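## Task

Find the LC plug sitting in column 4 (counted from the left), block 6 (counted from the top), hole 4 (counted from the top); it is not latched. Press it inward until it clicks into its latch. Every other fibre is carrying traffic, so none may be pulled out or released from its latch. No fibre, including the one being pushed, may be kinked. The robot must not topple or finish the scene leaning, or the task counts as failed.

## Robot and tools

Robot: TidyBot++, a single-arm mobile robot. The base is 0.54 m long, 0.50 m wide, 0.38 m tall on four powered casters. On it sits one seven-joint arm with a two-finger gripper; the shoulder is 0.12 m ahead of the base centre and 0.68 m up. Segments: upper arm 0.42 m, forearm 0.31 m, wrist to hand point 0.31 m. Cameras: base_camera and wrist_camera (the latter looks along the hand). The arm begins folded, hand pointing down, sticking out up to 0.08 m past the base front.

Frames: base frame has its origin on the floor below the base centre, x forward, y left, z up, metres. hand_pose is the point between the finger pads in this frame; the hand's own z axis runs out along the fingers, its y axis is the opening direction. The odometry frame is the base frame as it was at scene start; base_odometry reports x, y and heading (rad, left positive, -3.142 to 3.142) from wheel turns only, so slip looks like travel. base_tilt gives forward and right lean in degrees.

Tool move: one action per call. Action keys:
- base: object with any of translate_m (forward +, -2 to 2 m), strafe_m (left +, -2 to 2 m), rotate_rad (counter-clockwise from above +, -6.3 to 6.3 rad). All are offsets from where the base stood at the start of the command, measured along its axes then.
- joints: absolute targets by name: joint_1_rad (any angle; + is clockwise from above, opposite to heading), joint_2_rad (-2.249 to 2.249, shoulder, 0 straight up), joint_3_rad (any angle), joint_4_rad (-2.579 to 2.579, elbow, 0 straight), joint_5_rad (any angle), joint_6_rad (-2.099 to 2.099, wrist), joint_7_rad (any angle, hand roll), gripper_pos (0 open to 1 closed; pad gap about 85 x (1 - gripper_pos) mm). Unlimited joints go the short way round, so send steps under half a turn.
- target: a single flat list of seven numbers, an absolute hand pose in the base frame: x, y, z in metres then quaternion qw, qx, qy, qz, matching hand_pose. With target, joints may only contain gripper_pos.
- speeds: caps for this action only: translate_m and strafe_m 0.05 to 0.5 m/s (give one of them for a combined move), rotate_rad 0.1 to 1.57 rad/s.
Also cameras (list of base_camera, wrist_camera or all; [] for none) and blocking (default true waits until everything rests; false returns in about 0.5 s while motion continues). Motions in one action begin together. No action runs over 15 s; base moves time out after 14 s. Unknown keys make a call invalid; out-of-range numbers get it refused, and a refusal or an uncommanded stop cancels the rest of that reply's move, wait and finished_scene calls.

Tool wait: seconds from 0 to 10, plus cameras; returns state and images, ending early once moves finish. Tool stop: brakes all your running motions (braked ones read stopped and keep pressing on contacts). Tool zoom_image: camera name and region [x0, y0, x1, y1] in pixels from the top-left, at most 504 by 504, on that camera's latest image. Tool finished_scene: scene number 1 or 2; irreversible, moves on to the next task, and the goal must hold with the robot left alone.

Result lines: move reports done when every motion finished, otherwise the worst status. base_status, joint_status, hand_status give per-motion outcomes: moving, done, off_target (rested away from target, may still push), contact_stop or time_out (uncommanded stops, target dropped), not_followed (a check withheld targets; joint command not followed or pose unreachable, with a cause for self-collision), torque_fault, limit_stop_at_motor_heat. hand_target is where the joints' targets would put the hand. motor_effort is each joint's torque as percent of maximum, with the action's peak in brackets. on_its_own lists unrequested behaviour. pictures names the image order. ARM HIT, MOTOR HOT, OVER-TEMPERATURE FAULT lines warn of hard self/base contact and heating.

Practical notes: hand targets usually land within about 3 cm; correct by adding (wanted minus read position) to the last target. For joints, resend last command plus (wanted minus read). To hold still, resend hand_target, not hand_pose. Straight-down hand reaches only about 0.94 m height near the base. The arm does not avoid obstacles and keeps pushing when blocked; each correction into a block pushes harder. Closed fingertips reach about 20 mm beyond the hand point, useful for pressing a plug.

Avoid: driving or turning while the arm is caught on something above about 0.6 m, sideways pushes on a raised hand, reaching far out from the folded pose over nearby furniture, all of which can tip the robot (back off or retract to recover). Avoid hard impacts: a torque sensor over 104.5 N m (joints 1 to 4) or 51.3 N m (5 to 7) freezes the arm 10 s. Avoid long stretched or stalled poses that overheat motors. Press plugs gently and straight, do not grip or tug neighbouring fibres, and do not bend cables sharply.

Each tool is called after "Call:" as a command line: name --argument value for each argument, lists and objects as JSON in quotes; but a table of rows of numbers goes row by row, as --pt "numbers of a row", without its own name.

## Session

Call:
move

Scene clock: 0.00 s.
base_odometry: x=+0.000 y=+0.000 heading=+0.000
base_tilt: forward=+0.3 right=+0.2
base_status: not commanded
joint_positions: joint_1_rad=+0.024 joint_2_rad=-0.353 joint_3_rad=+3.144 joint_4_rad=-2.553 joint_5_rad=+0.021 joint_6_rad=-0.827 joint_7_rad=+1.594 gripper_pos=+0.000
joint_status: not commanded
motor_effort: joint_1_rad=+0 joint_2_rad=-2 joint_3_rad=+1 joint_4_rad=+13 joint_5_rad=+0 joint_6_rad=+2 joint_7_rad=+0
hand_pose: x=+0.2633 y=-0.0073 z=+0.5824 quat_wxyz=(+0.009, +0.998, +0.005, +0.057) (m; base frame)
hand_target: x=+0.2635 y=-0.0073 z=+0.5825 quat_wxyz=(+0.009, +0.998, +0.005, +0.057) (m; base frame)
hand_status: not commanded
pictures: base_camera, wrist_camera
Images, in order (width x height): base_camera 644x364, wrist_camera 644x476.

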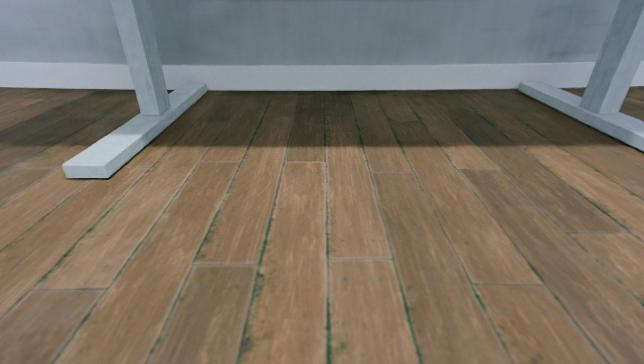

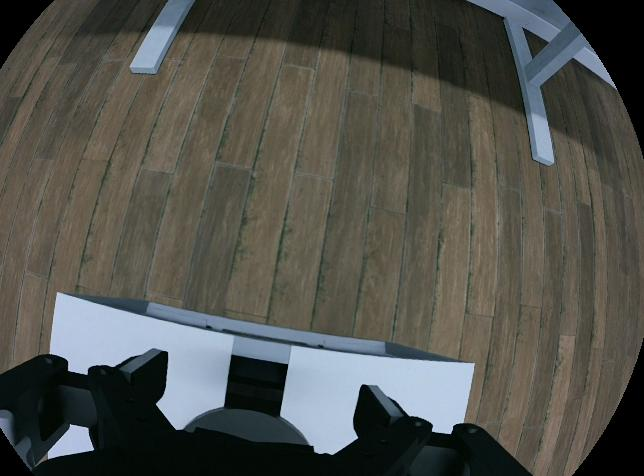

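Call:
move --joints '{"joint_6_rad": 0.6}'

Scene clock: 13.23 s.
move: done
base_odometry: x=+0.000 y=+0.000 heading=+0.000
base_tilt: forward=+0.4 right=+0.2
base_status: not commanded
joint_positions: joint_1_rad=+0.024 joint_2_rad=-0.353 joint_3_rad=+3.144 joint_4_rad=-2.553 joint_5_rad=+0.021 joint_6_rad=+0.558 joint_7_rad=+1.594 gripper_pos=+0.000
joint_status: all done
motor_effort: joint_1_rad=+0(0) joint_2_rad=-8(8) joint_3_rad=+1(1) joint_4_rad=+19(19) joint_5_rad=+0(1) joint_6_rad=+9(10) joint_7_rad=-1(2)
hand_pose: x=+0.5382 y=-0.0064 z=+0.8693 quat_wxyz=(+0.019, +0.732, +0.009, +0.681) (m; base frame)
hand_target: x=+0.5390 y=-0.0062 z=+0.8826 quat_wxyz=(+0.019, +0.717, +0.009, +0.696) (m; base frame)
hand_status: not commanded
pictures: base_camera, wrist_camera
Images, in order (width x height): base_camera 644x364, wrist_camera 644x476.

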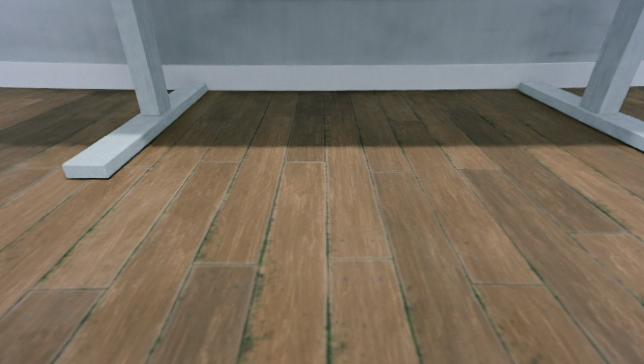

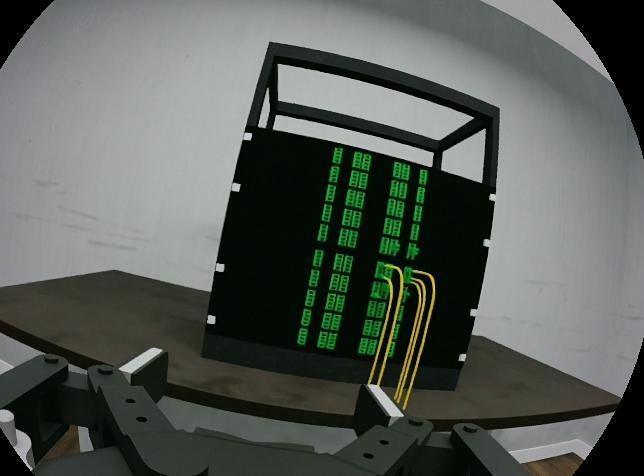

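Call:
zoom_image --camera "wrist_camera" --region '[300, 130, 460, 370]'

Call:
zoom_image --camera "wrist_camera" --region '[340, 230, 450, 310]'

Scaled by 2.100.

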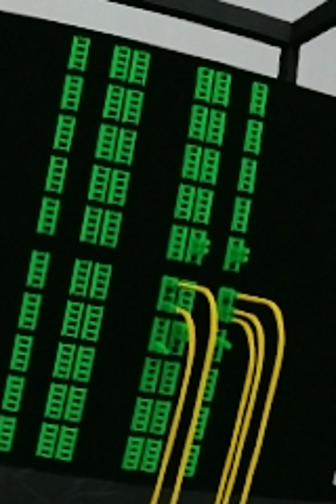

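Scaled by 4.582.

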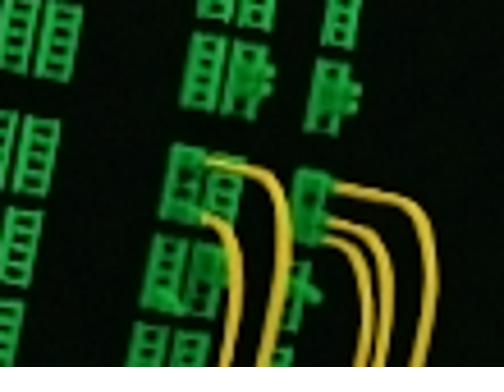

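Call:
move --base '{"translate_m": 0.15}' --speeds '{"translate_m": 0.2}'

Scene clock: 31.47 s.
move: done
base_odometry: x=+0.150 y=+0.000 heading=+0.000
base_tilt: forward=+0.4 right=+0.3
base_status: done
joint_positions: joint_1_rad=+0.024 joint_2_rad=-0.353 joint_3_rad=+3.144 joint_4_rad=-2.553 joint_5_rad=+0.021 joint_6_rad=+0.560 joint_7_rad=+1.594 gripper_pos=+0.000
joint_status: not commanded
motor_effort: joint_1_rad=+0(1) joint_2_rad=-7(9) joint_3_rad=+1(1) joint_4_rad=+18(19) joint_5_rad=+0(0) joint_6_rad=+9(10) joint_7_rad=-1(1)
hand_pose: x=+0.5383 y=-0.0064 z=+0.8699 quat_wxyz=(+0.019, +0.731, +0.009, +0.682) (m; base frame)
hand_target: x=+0.5390 y=-0.0062 z=+0.8826 quat_wxyz=(+0.019, +0.717, +0.009, +0.696) (m; base frame)
hand_status: not commanded
pictures: base_camera, wrist_camera
Images, in order (width x height): base_camera 644x364, wrist_camera 644x476.

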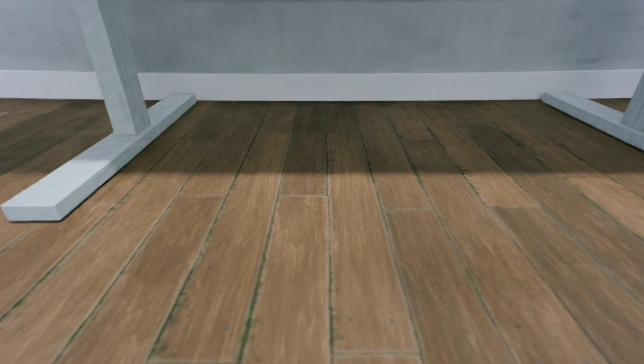

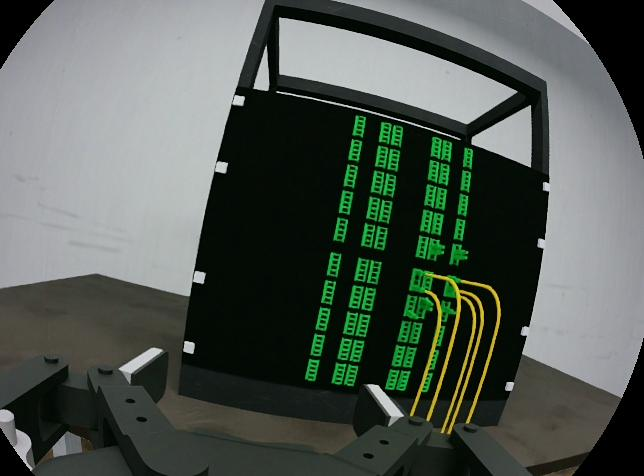

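Call:
zoom_image --camera "wrist_camera" --region '[390, 220, 520, 320]'

Scaled by 3.877.

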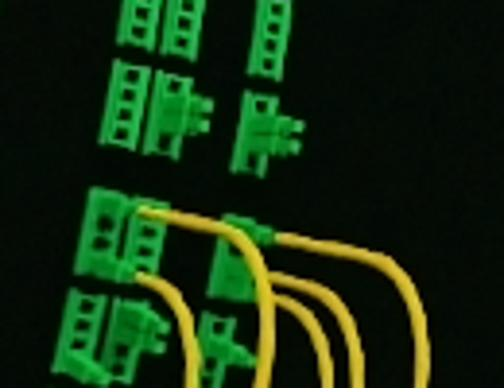

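Call:
move --base '{"strafe_m": -0.37, "rotate_rad": 0.21}' --speeds '{"strafe_m": 0.25}'

Scene clock: 43.27 s.
move: done
base_odometry: x=+0.150 y=-0.370 heading=+0.212
base_tilt: forward=+0.4 right=+0.2
base_status: done
joint_positions: joint_1_rad=+0.024 joint_2_rad=-0.353 joint_3_rad=+3.144 joint_4_rad=-2.553 joint_5_rad=+0.021 joint_6_rad=+0.561 joint_7_rad=+1.594 gripper_pos=+0.000
joint_status: not commanded
motor_effort: joint_1_rad=+0(1) joint_2_rad=-7(8) joint_3_rad=+1(3) joint_4_rad=+18(18) joint_5_rad=+0(1) joint_6_rad=+9(10) joint_7_rad=+0(1)
hand_pose: x=+0.5383 y=-0.0062 z=+0.8701 quat_wxyz=(+0.019, +0.731, +0.009, +0.682) (m; base frame)
hand_target: x=+0.5390 y=-0.0062 z=+0.8826 quat_wxyz=(+0.019, +0.717, +0.009, +0.696) (m; base frame)
hand_status: not commanded
pictures: base_camera, wrist_camera
Images, in order (width x height): base_camera 644x364, wrist_camera 644x476.

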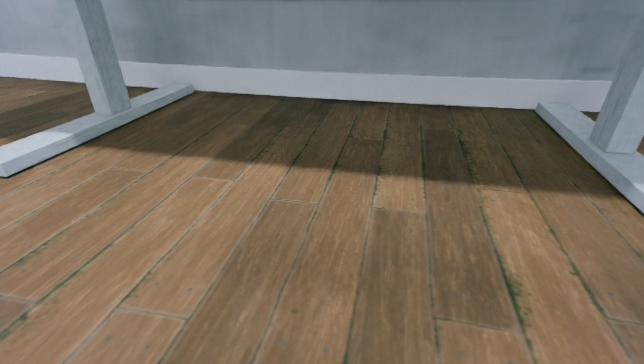

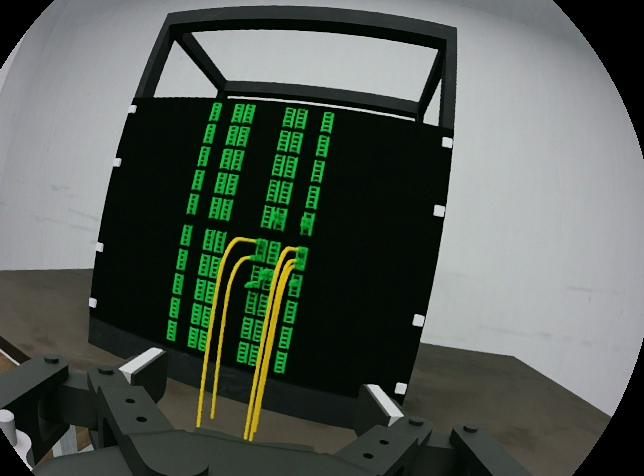

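Call:
move --base '{"translate_m": 0.036, "strafe_m": 0.166, "rotate_rad": -0.142}' --speeds '{"strafe_m": 0.25}'

Scene clock: 61.23 s.
move: done
base_odometry: x=+0.151 y=-0.200 heading=+0.068
base_tilt: forward=+0.4 right=+0.2
base_status: done
joint_positions: joint_1_rad=+0.024 joint_2_rad=-0.353 joint_3_rad=+3.144 joint_4_rad=-2.553 joint_5_rad=+0.021 joint_6_rad=+0.561 joint_7_rad=+1.594 gripper_pos=+0.000
joint_status: not commanded
motor_effort: joint_1_rad=+0(2) joint_2_rad=-7(8) joint_3_rad=+1(2) joint_4_rad=+18(19) joint_5_rad=+0(1) joint_6_rad=+10(10) joint_7_rad=+0(1)
hand_pose: x=+0.5383 y=-0.0064 z=+0.8702 quat_wxyz=(+0.019, +0.731, +0.009, +0.682) (m; base frame)
hand_target: x=+0.5390 y=-0.0062 z=+0.8826 quat_wxyz=(+0.019, +0.717, +0.009, +0.696) (m; base frame)
hand_status: not commanded
pictures: base_camera, wrist_camera
Images, in order (width x height): base_camera 644x364, wrist_camera 644x476.

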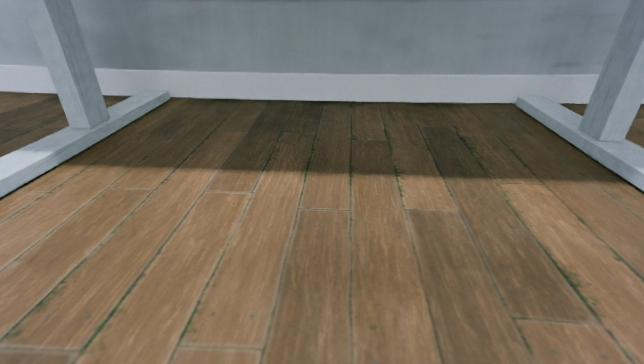

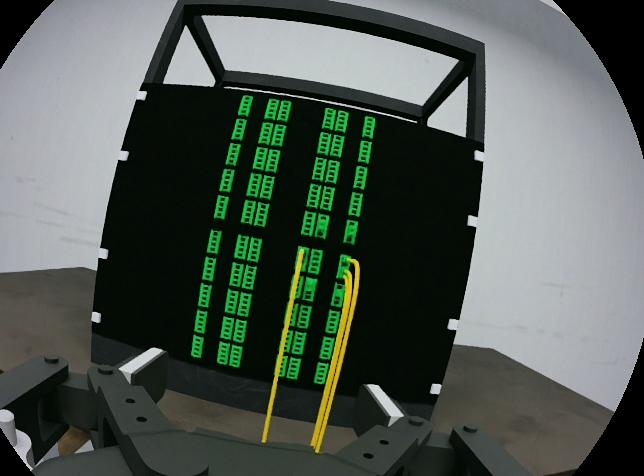

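Call:
zoom_image --camera "wrist_camera" --region '[260, 210, 380, 310]'

Scaled by 4.200.

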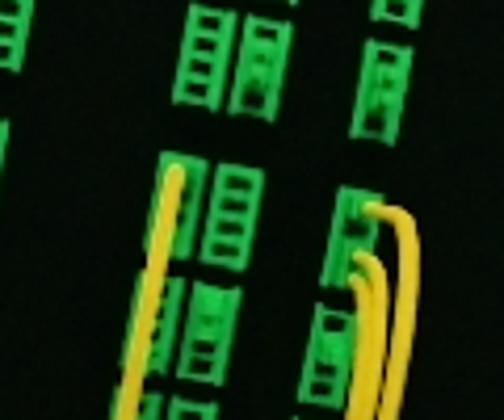

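Call:
move --base '{"translate_m": 0.12}' --speeds '{"translate_m": 0.2}'

Call:
zoom_image --camera "wrist_camera" --region '[260, 210, 400, 330]'

Scene clock: 67.13 s.
move: done
base_odometry: x=+0.270 y=-0.191 heading=+0.068
base_tilt: forward=+0.4 right=+0.3
base_status: done
joint_positions: joint_1_rad=+0.024 joint_2_rad=-0.353 joint_3_rad=+3.144 joint_4_rad=-2.553 joint_5_rad=+0.021 joint_6_rad=+0.562 joint_7_rad=+1.594 gripper_pos=+0.000
joint_status: not commanded
motor_effort: joint_1_rad=+0(1) joint_2_rad=-7(10) joint_3_rad=+1(2) joint_4_rad=+18(19) joint_5_rad=-1(1) joint_6_rad=+9(10) joint_7_rad=-1(1)
hand_pose: x=+0.5383 y=-0.0064 z=+0.8704 quat_wxyz=(+0.019, +0.731, +0.009, +0.682) (m; base frame)
hand_target: x=+0.5390 y=-0.0062 z=+0.8826 quat_wxyz=(+0.019, +0.717, +0.009, +0.696) (m; base frame)
hand_status: not commanded
pictures: base_camera, wrist_camera
Images, in order (width x height): base_camera 644x364, wrist_camera 644x476.

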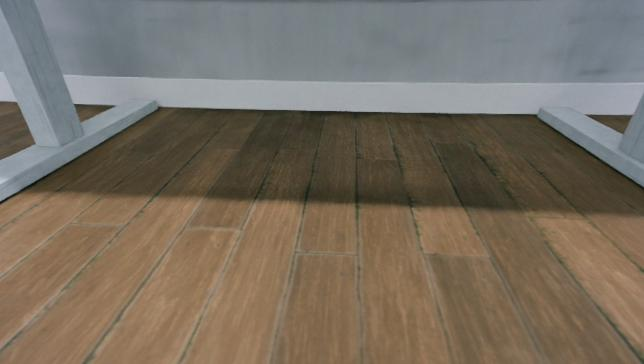

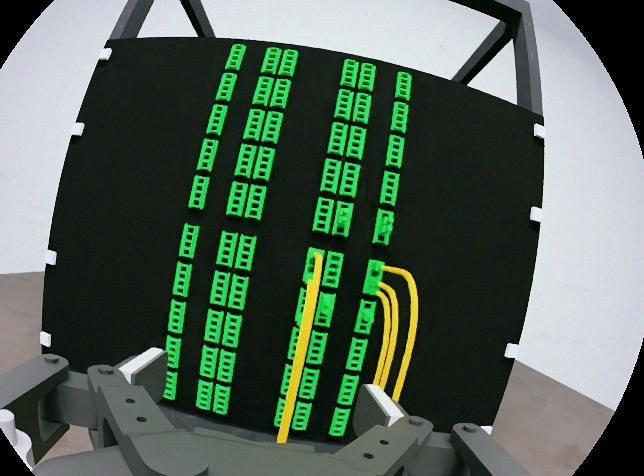

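Scaled by 3.600.

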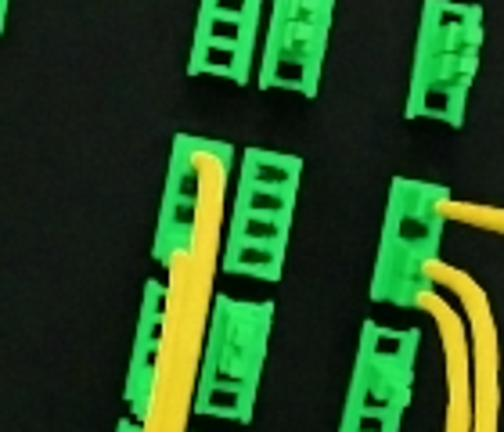

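Call:
move --joints '{"joint_1_rad": 0.0, "joint_2_rad": -0.291, "joint_3_rad": 3.1416, "joint_4_rad": -2.49, "joint_5_rad": 0.0, "joint_6_rad": 0.66, "joint_7_rad": 1.571}'

Scene clock: 113.47 s.
move: done
base_odometry: x=+0.270 y=-0.191 heading=+0.068
base_tilt: forward=+0.4 right=+0.2
base_status: not commanded
joint_positions: joint_1_rad=+0.012 joint_2_rad=-0.307 joint_3_rad=+3.144 joint_4_rad=-2.497 joint_5_rad=+0.021 joint_6_rad=+0.620 joint_7_rad=+1.594 gripper_pos=+0.000
joint_status: all done
motor_effort: joint_1_rad=+0(2) joint_2_rad=-9(11) joint_3_rad=+1(1) joint_4_rad=+18(19) joint_5_rad=+0(1) joint_6_rad=+10(11) joint_7_rad=+0(2)
hand_pose: x=+0.5593 y=-0.0014 z=+0.9008 quat_wxyz=(+0.015, +0.707, +0.013, +0.707) (m; base frame)
hand_target: x=+0.5638 y=+0.0013 z=+0.9100 quat_wxyz=(+0.000, +0.696, +0.000, +0.718) (m; base frame)
hand_status: not commanded
pictures: base_camera, wrist_camera
Images, in order (width x height): base_camera 644x364, wrist_camera 644x476.

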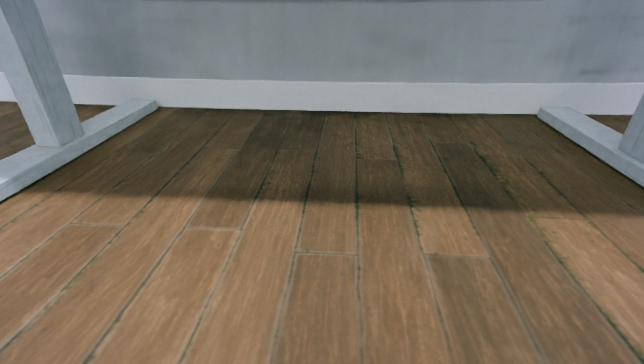

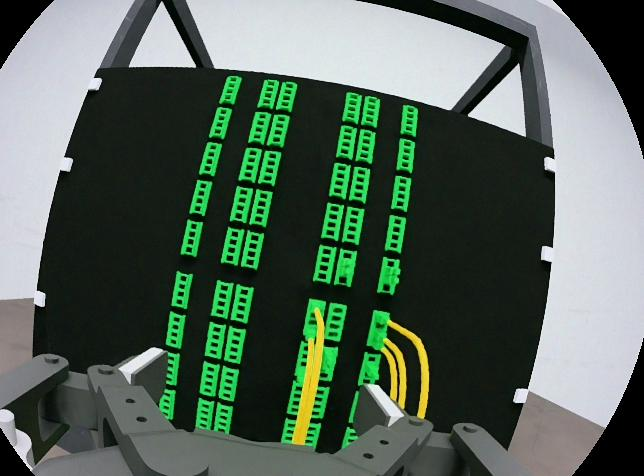

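Call:
move --joints '{"joint_5_rad": -0.02, "joint_7_rad": 1.53}' --base '{"translate_m": 0.06, "strafe_m": -0.03}' --speeds '{"translate_m": 0.1}'

Call:
zoom_image --camera "wrist_camera" --region '[220, 260, 380, 420]'

Scene clock: 120.80 s.
move: done
base_odometry: x=+0.332 y=-0.217 heading=+0.069
base_tilt: forward=+0.3 right=+0.3
base_status: done
joint_positions: joint_1_rad=+0.011 joint_2_rad=-0.300 joint_3_rad=+3.144 joint_4_rad=-2.497 joint_5_rad=+0.020 joint_6_rad=+0.620 joint_7_rad=+1.570 gripper_pos=+0.000
joint_status: all done
motor_effort: joint_1_rad=+0(1) joint_2_rad=-9(11) joint_3_rad=+2(3) joint_4_rad=+18(19) joint_5_rad=-1(1) joint_6_rad=+9(10) joint_7_rad=+0(2)
hand_pose: x=+0.5608 y=-0.0010 z=+0.8978 quat_wxyz=(+0.006, +0.709, +0.005, +0.705) (m; base frame)
hand_target: x=+0.5637 y=-0.0025 z=+0.9100 quat_wxyz=(-0.016, +0.695, -0.024, +0.718) (m; base frame)
hand_status: not commanded
pictures: base_camera, wrist_camera
Images, in order (width x height): base_camera 644x364, wrist_camera 644x476.

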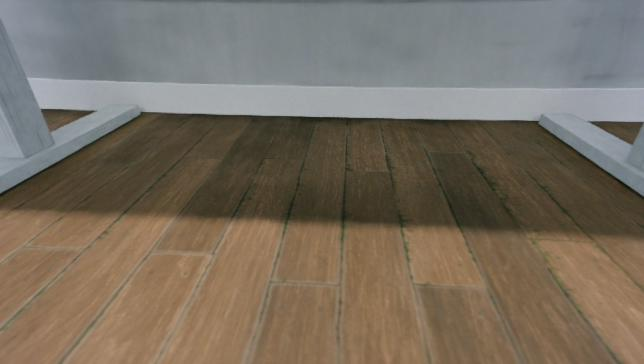

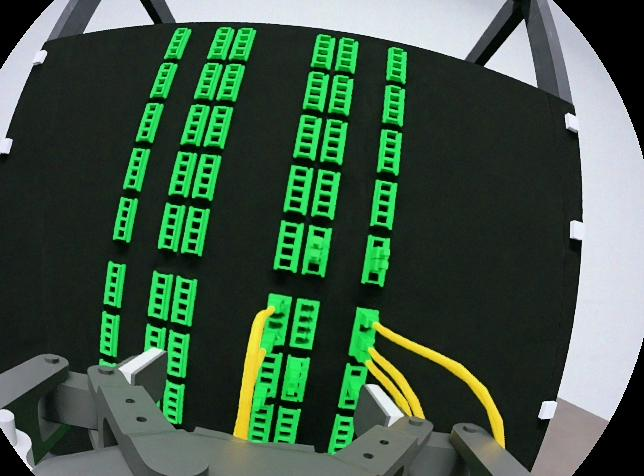

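Scaled by 3.150.

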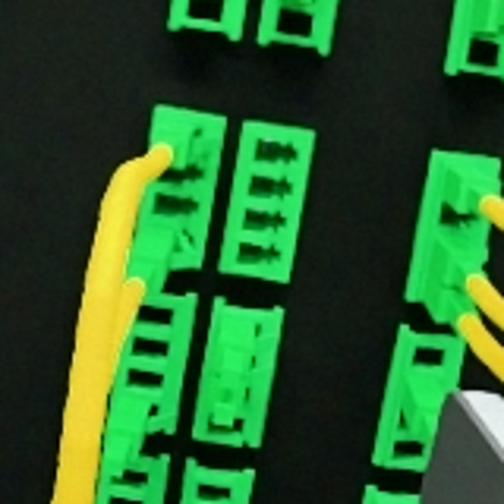

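Call:
zoom_image --camera "wrist_camera" --region '[245, 285, 325, 365]'

Scaled by 6.300.

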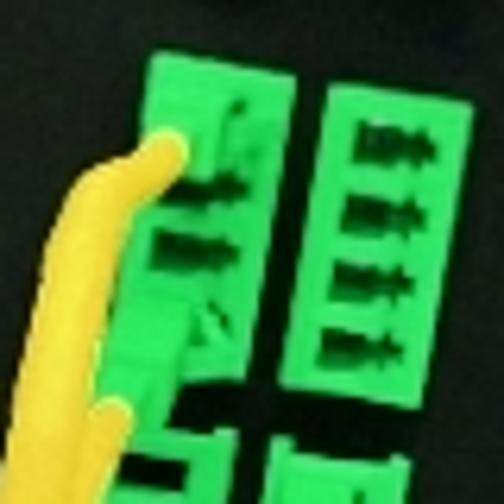

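Call:
move --base '{"translate_m": 0.004, "strafe_m": 0.052, "rotate_rad": -0.082}' --speeds '{"strafe_m": 0.1, "rotate_rad": 0.3}' --joints '{"gripper_pos": 0.4}'

Call:
zoom_image --camera "wrist_camera" --region '[220, 260, 380, 420]'

Scene clock: 145.30 s.
move: done
base_odometry: x=+0.333 y=-0.165 heading=-0.014
base_tilt: forward=+0.3 right=+0.2
base_status: done
joint_positions: joint_1_rad=+0.008 joint_2_rad=-0.300 joint_3_rad=+3.144 joint_4_rad=-2.497 joint_5_rad=+0.020 joint_6_rad=+0.621 joint_7_rad=+1.570 gripper_pos=+0.400
joint_status: all done
motor_effort: joint_1_rad=+0(2) joint_2_rad=-9(11) joint_3_rad=+1(4) joint_4_rad=+18(19) joint_5_rad=+0(1) joint_6_rad=+9(11) joint_7_rad=+0(1)
hand_pose: x=+0.5608 y=+0.0001 z=+0.8981 quat_wxyz=(+0.005, +0.709, +0.005, +0.705) (m; base frame)
hand_target: x=+0.5637 y=-0.0025 z=+0.9100 quat_wxyz=(-0.016, +0.695, -0.024, +0.718) (m; base frame)
hand_status: not commanded
pictures: base_camera, wrist_camera
Images, in order (width x height): base_camera 644x364, wrist_camera 644x476.

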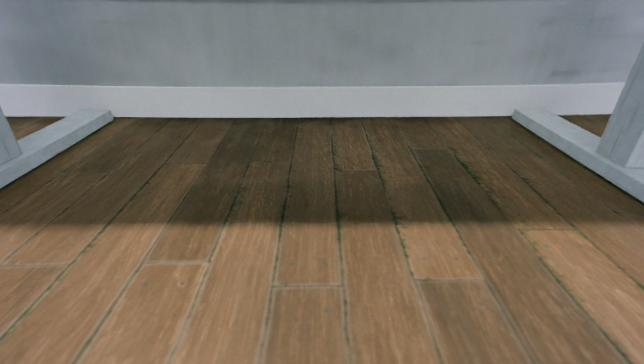

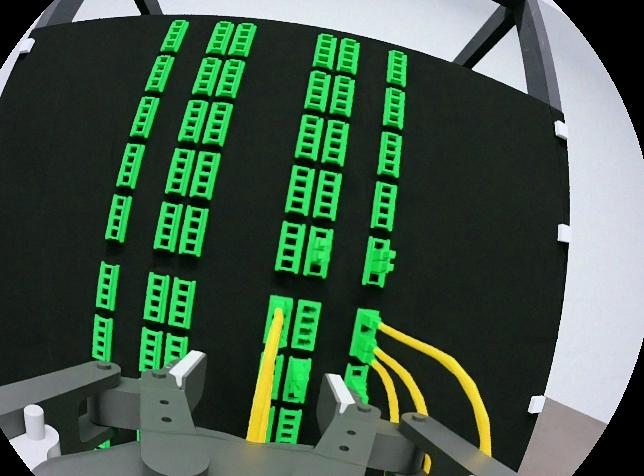

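Scaled by 3.150.

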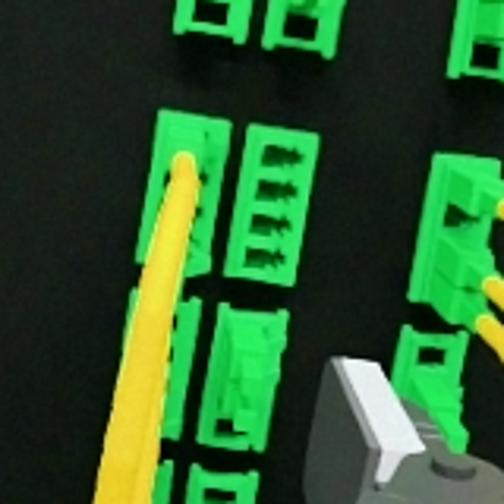

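Call:
move --base '{"strafe_m": 0.06}' --speeds '{"strafe_m": 0.2}'

Call:
zoom_image --camera "wrist_camera" --region '[290, 260, 430, 400]'

Scene clock: 149.53 s.
move: done
base_odometry: x=+0.334 y=-0.105 heading=-0.015
base_tilt: forward=+0.3 right=+0.3
base_status: done
joint_positions: joint_1_rad=+0.016 joint_2_rad=-0.292 joint_3_rad=+3.153 joint_4_rad=-2.496 joint_5_rad=+0.018 joint_6_rad=+0.624 joint_7_rad=+1.570 gripper_pos=+0.400
joint_status: not commanded
motor_effort: joint_1_rad=-4(5) joint_2_rad=-12(13) joint_3_rad=-4(4) joint_4_rad=+19(21) joint_5_rad=+2(3) joint_6_rad=+11(13) joint_7_rad=+1(1)
hand_pose: x=+0.5627 y=-0.0081 z=+0.8955 quat_wxyz=(+0.010, +0.711, -0.002, +0.703) (m; base frame)
hand_target: x=+0.5637 y=-0.0025 z=+0.9100 quat_wxyz=(-0.016, +0.695, -0.024, +0.718) (m; base frame)
hand_status: not commanded
pictures: base_camera, wrist_camera
Images, in order (width x height): base_camera 644x364, wrist_camera 644x476.

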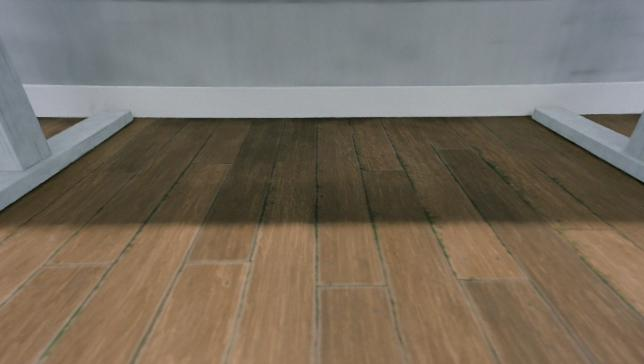

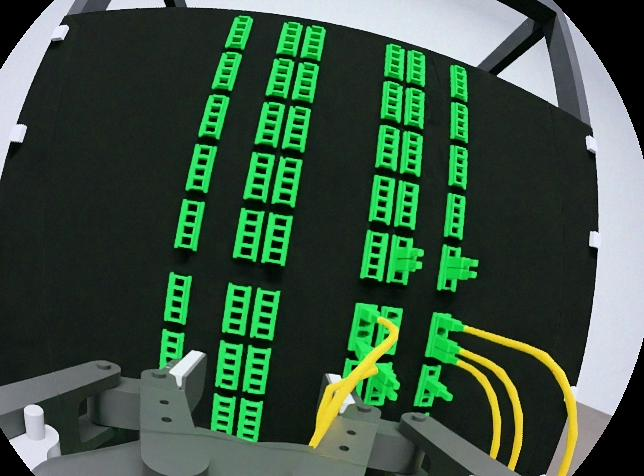

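Scaled by 3.600.

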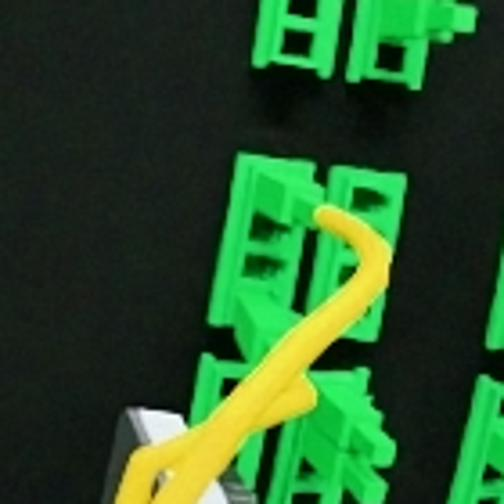

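Call:
move --base '{"strafe_m": -0.06}' --speeds '{"strafe_m": 0.2}'

Call:
zoom_image --camera "wrist_camera" --region '[200, 260, 360, 420]'

Scene clock: 153.13 s.
move: done
base_odometry: x=+0.333 y=-0.165 heading=-0.014
base_tilt: forward=+0.3 right=+0.2
base_status: done
joint_positions: joint_1_rad=+0.005 joint_2_rad=-0.292 joint_3_rad=+3.144 joint_4_rad=-2.496 joint_5_rad=+0.018 joint_6_rad=+0.625 joint_7_rad=+1.570 gripper_pos=+0.400
joint_status: not commanded
motor_effort: joint_1_rad=+0(4) joint_2_rad=-9(11) joint_3_rad=+1(3) joint_4_rad=+18(19) joint_5_rad=+0(2) joint_6_rad=+9(11) joint_7_rad=-1(1)
hand_pose: x=+0.5626 y=+0.0014 z=+0.8957 quat_wxyz=(+0.003, +0.710, +0.006, +0.704) (m; base frame)
hand_target: x=+0.5637 y=-0.0025 z=+0.9100 quat_wxyz=(-0.016, +0.695, -0.024, +0.718) (m; base frame)
hand_status: not commanded
pictures: base_camera, wrist_camera
Images, in order (width x height): base_camera 644x364, wrist_camera 644x476.

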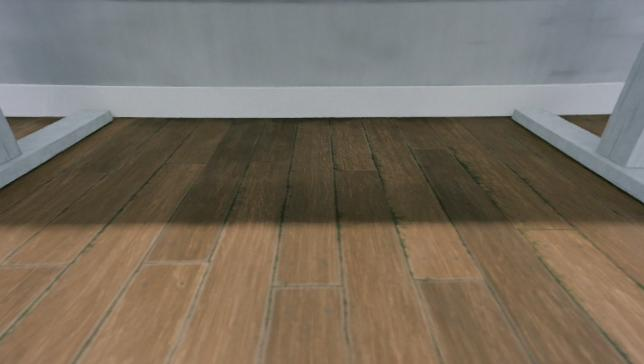

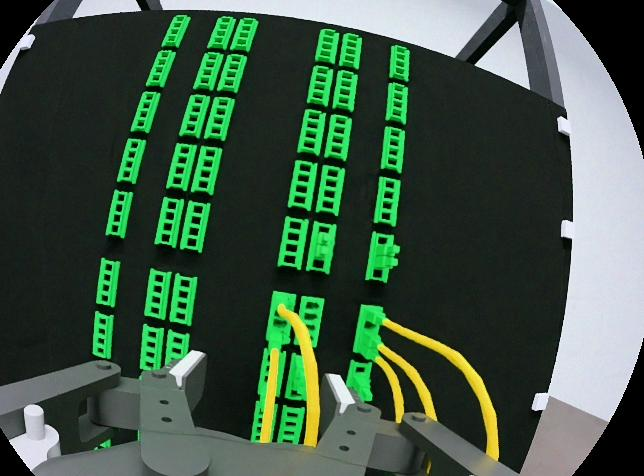

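Scaled by 3.150.

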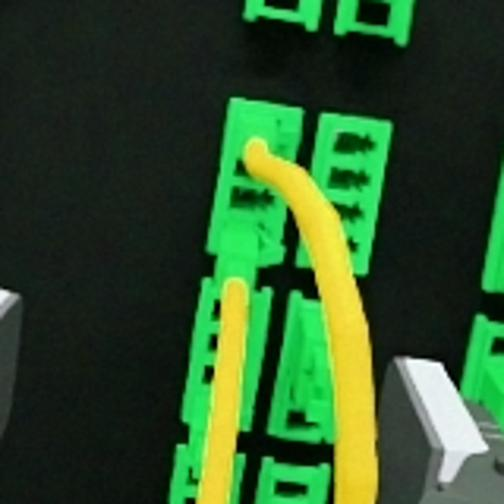

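Call:
move --base '{"translate_m": 0.025, "strafe_m": -0.004}' --speeds '{"translate_m": 0.05}'

Call:
zoom_image --camera "wrist_camera" --region '[190, 270, 350, 430]'

Scene clock: 166.83 s.
move: done
base_odometry: x=+0.358 y=-0.169 heading=-0.014
base_tilt: forward=+0.4 right=+0.2
base_status: done
joint_positions: joint_1_rad=+0.005 joint_2_rad=-0.291 joint_3_rad=+3.144 joint_4_rad=-2.496 joint_5_rad=+0.018 joint_6_rad=+0.625 joint_7_rad=+1.570 gripper_pos=+0.400
joint_status: not commanded
motor_effort: joint_1_rad=+1(1) joint_2_rad=-10(12) joint_3_rad=+2(3) joint_4_rad=+19(19) joint_5_rad=-1(1) joint_6_rad=+10(11) joint_7_rad=-1(1)
hand_pose: x=+0.5627 y=+0.0014 z=+0.8957 quat_wxyz=(+0.003, +0.710, +0.006, +0.704) (m; base frame)
hand_target: x=+0.5637 y=-0.0025 z=+0.9100 quat_wxyz=(-0.016, +0.695, -0.024, +0.718) (m; base frame)
hand_status: not commanded
pictures: base_camera, wrist_camera
Images, in order (width x height): base_camera 644x364, wrist_camera 644x476.

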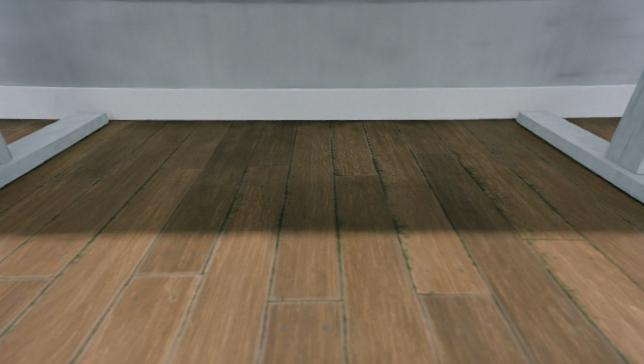

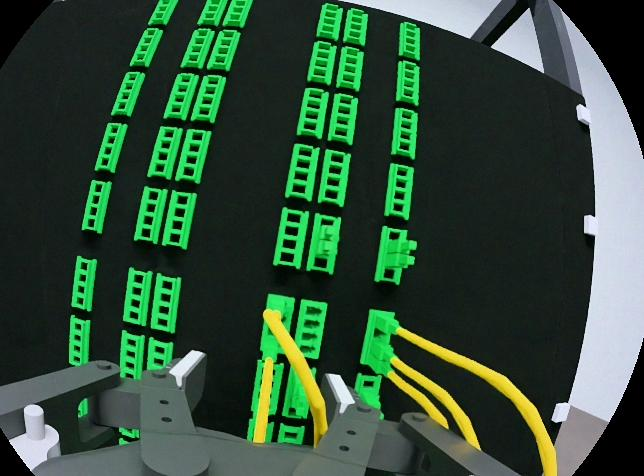

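Scaled by 3.150.

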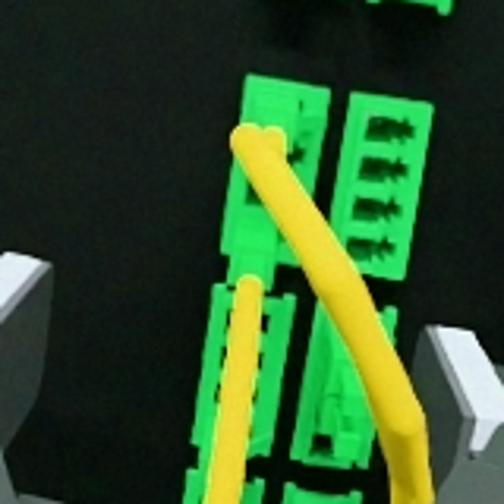

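Call:
zoom_image --camera "wrist_camera" --region '[235, 290, 305, 360]'

Scaled by 7.200.

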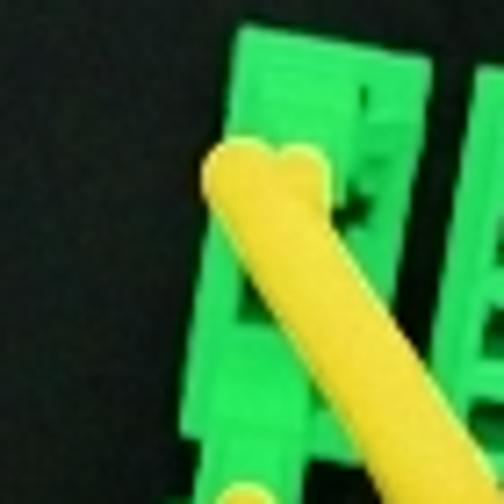

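Call:
move --base '{"translate_m": 0.02}' --speeds '{"translate_m": 0.05}'

Call:
zoom_image --camera "wrist_camera" --region '[190, 290, 350, 450]'

Scene clock: 188.00 s.
move: done
base_odometry: x=+0.378 y=-0.169 heading=-0.013
base_tilt: forward=+0.3 right=+0.3
base_status: done
joint_positions: joint_1_rad=+0.005 joint_2_rad=-0.312 joint_3_rad=+3.144 joint_4_rad=-2.515 joint_5_rad=+0.018 joint_6_rad=+0.627 joint_7_rad=+1.570 gripper_pos=+0.400
joint_status: not commanded
motor_effort: joint_1_rad=+0(1) joint_2_rad=-4(11) joint_3_rad=+2(3) joint_4_rad=+22(25) joint_5_rad=+0(1) joint_6_rad=+10(11) joint_7_rad=+0(1)
hand_pose: x=+0.5549 y=+0.0015 z=+0.8952 quat_wxyz=(+0.003, +0.709, +0.006, +0.705) (m; base frame)
hand_target: x=+0.5637 y=-0.0025 z=+0.9100 quat_wxyz=(-0.016, +0.695, -0.024, +0.718) (m; base frame)
hand_status: not commanded
pictures: base_camera, wrist_camera
Images, in order (width x height): base_camera 644x364, wrist_camera 644x476.

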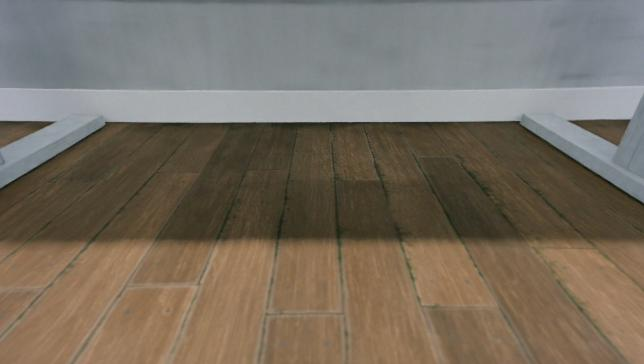

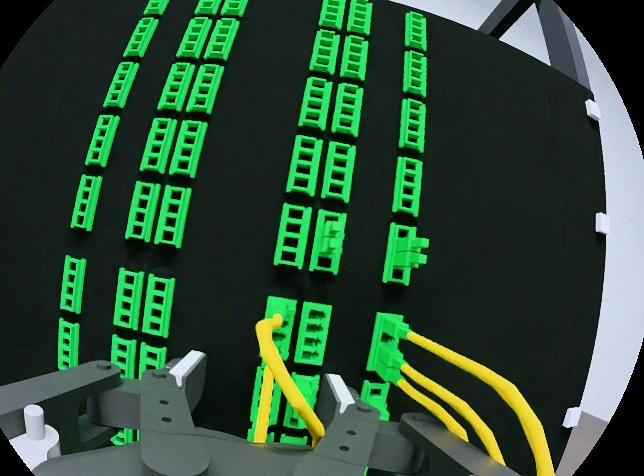

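Scaled by 3.150.

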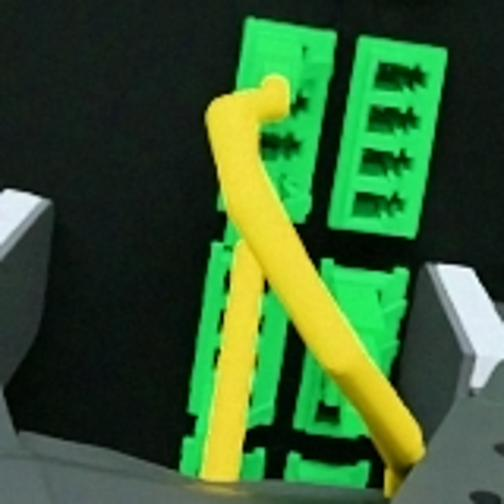

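Call:
move --base '{"translate_m": -0.05}' --speeds '{"translate_m": 0.1}'

Call:
zoom_image --camera "wrist_camera" --region '[200, 270, 400, 470]'

Scene clock: 193.20 s.
move: done
base_odometry: x=+0.328 y=-0.168 heading=-0.013
base_tilt: forward=+0.4 right=+0.3
base_status: done
joint_positions: joint_1_rad=+0.000 joint_2_rad=-0.244 joint_3_rad=+3.143 joint_4_rad=-2.485 joint_5_rad=+0.018 joint_6_rad=+0.627 joint_7_rad=+1.570 gripper_pos=+0.400
joint_status: not commanded
motor_effort: joint_1_rad=+2(3) joint_2_rad=-20(24) joint_3_rad=+2(4) joint_4_rad=+15(21) joint_5_rad=-1(3) joint_6_rad=+11(16) joint_7_rad=+1(2)
hand_pose: x=+0.5748 y=+0.0040 z=+0.8818 quat_wxyz=(+0.001, +0.722, +0.008, +0.692) (m; base frame)
hand_target: x=+0.5637 y=-0.0025 z=+0.9100 quat_wxyz=(-0.016, +0.695, -0.024, +0.718) (m; base frame)
hand_status: not commanded
pictures: base_camera, wrist_camera
Images, in order (width x height): base_camera 644x364, wrist_camera 644x476.

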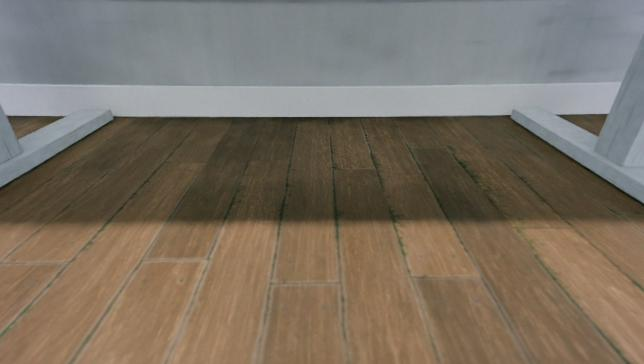

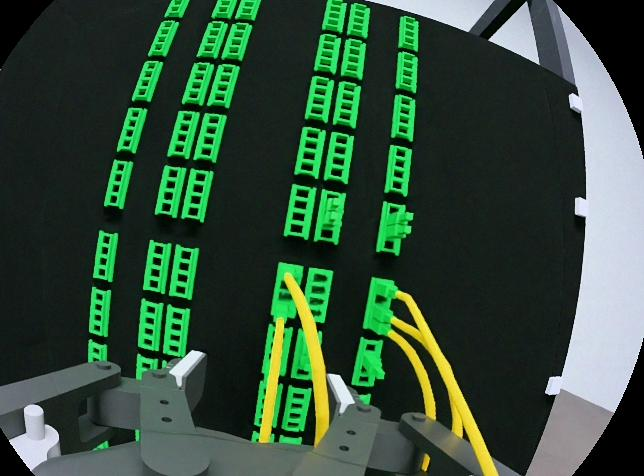

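Scaled by 2.520.

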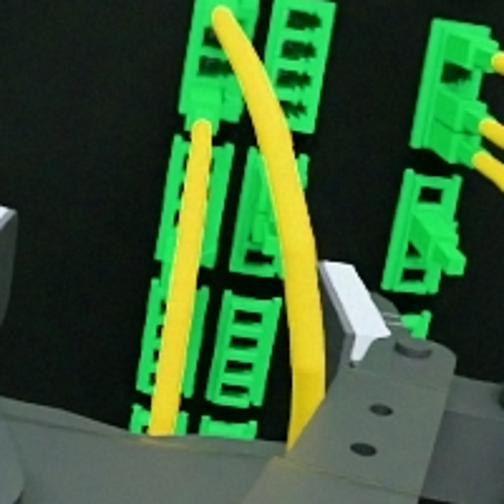

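Call:
move --base '{"translate_m": 0.018}' --speeds '{"translate_m": 0.1}'

Call:
zoom_image --camera "wrist_camera" --region '[200, 270, 400, 470]'

Call:
zoom_image --camera "wrist_camera" --region '[360, 270, 560, 470]'

Scene clock: 198.63 s.
move: done
base_odometry: x=+0.346 y=-0.168 heading=-0.013
base_tilt: forward=+0.3 right=+0.2
base_status: done
joint_positions: joint_1_rad=+0.000 joint_2_rad=-0.275 joint_3_rad=+3.143 joint_4_rad=-2.491 joint_5_rad=+0.018 joint_6_rad=+0.629 joint_7_rad=+1.570 gripper_pos=+0.400
joint_status: not commanded
motor_effort: joint_1_rad=+0(2) joint_2_rad=-10(20) joint_3_rad=+1(3) joint_4_rad=+18(19) joint_5_rad=+0(2) joint_6_rad=+10(12) joint_7_rad=+0(1)
hand_pose: x=+0.5672 y=+0.0040 z=+0.8925 quat_wxyz=(+0.001, +0.713, +0.008, +0.701) (m; base frame)
hand_target: x=+0.5637 y=-0.0025 z=+0.9100 quat_wxyz=(-0.016, +0.695, -0.024, +0.718) (m; base frame)
hand_status: not commanded
pictures: base_camera, wrist_camera
Images, in order (width x height): base_camera 644x364, wrist_camera 644x476.

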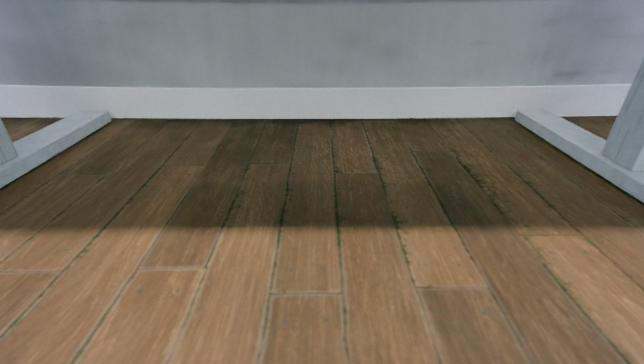

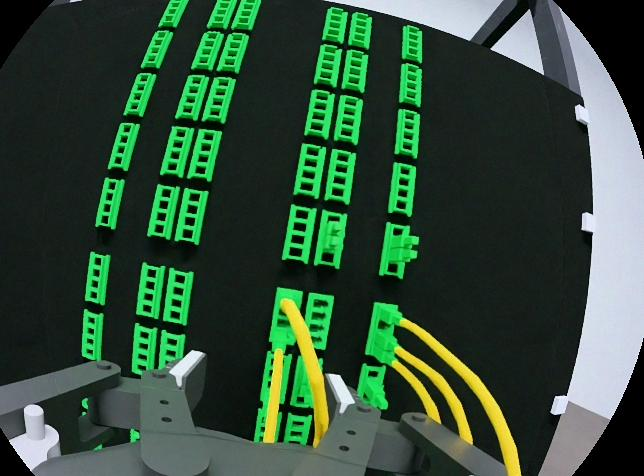

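Scaled by 2.520.

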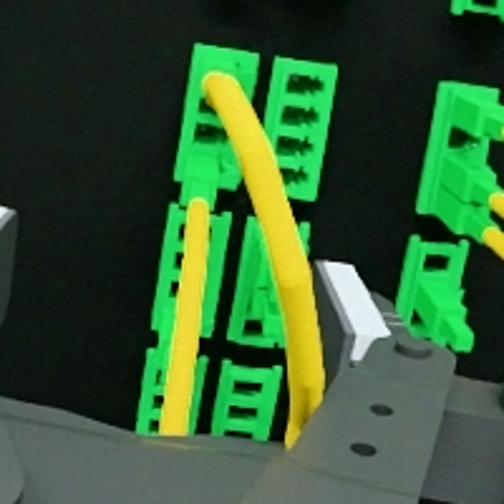

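Scaled by 2.520.

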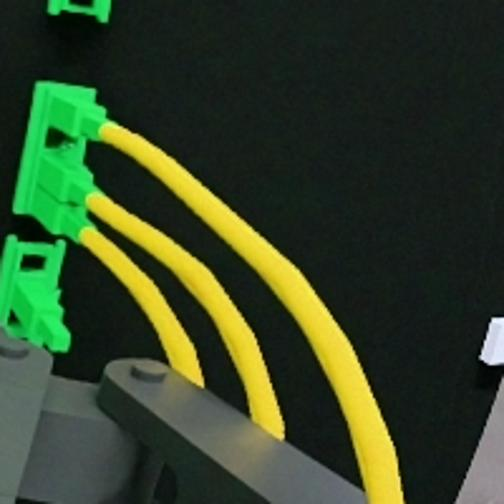

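Call:
move --joints '{"gripper_pos": 0.3}'

Call:
zoom_image --camera "wrist_camera" --region '[240, 300, 400, 460]'

Scene clock: 238.43 s.
move: done
base_odometry: x=+0.346 y=-0.168 heading=-0.013
base_tilt: forward=+0.4 right=+0.2
base_status: not commanded
joint_positions: joint_1_rad=+0.000 joint_2_rad=-0.275 joint_3_rad=+3.143 joint_4_rad=-2.491 joint_5_rad=+0.018 joint_6_rad=+0.629 joint_7_rad=+1.570 gripper_pos=+0.300
joint_status: all done
motor_effort: joint_1_rad=+0(1) joint_2_rad=-11(11) joint_3_rad=+2(2) joint_4_rad=+18(19) joint_5_rad=-1(1) joint_6_rad=+10(10) joint_7_rad=+0(1)
hand_pose: x=+0.5672 y=+0.0040 z=+0.8925 quat_wxyz=(+0.001, +0.713, +0.008, +0.701) (m; base frame)
hand_target: x=+0.5637 y=-0.0025 z=+0.9100 quat_wxyz=(-0.016, +0.695, -0.024, +0.718) (m; base frame)
hand_status: not commanded
pictures: base_camera, wrist_camera
Images, in order (width x height): base_camera 644x364, wrist_camera 644x476.

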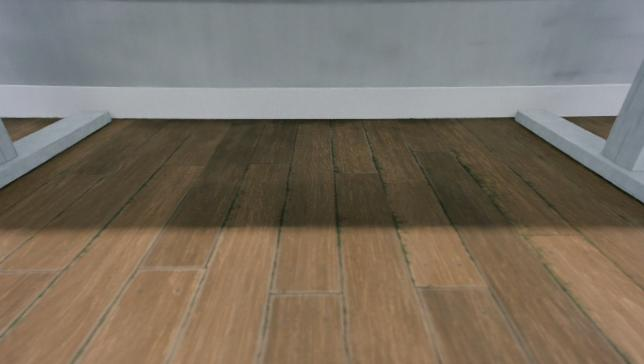

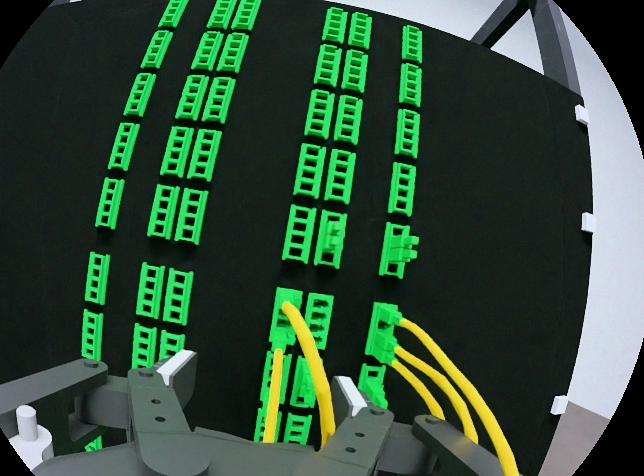

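Scaled by 3.150.

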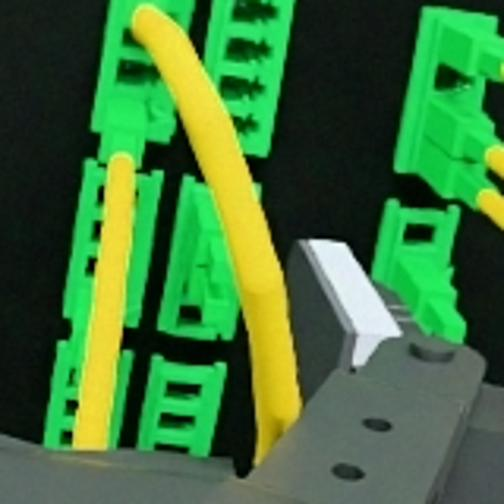

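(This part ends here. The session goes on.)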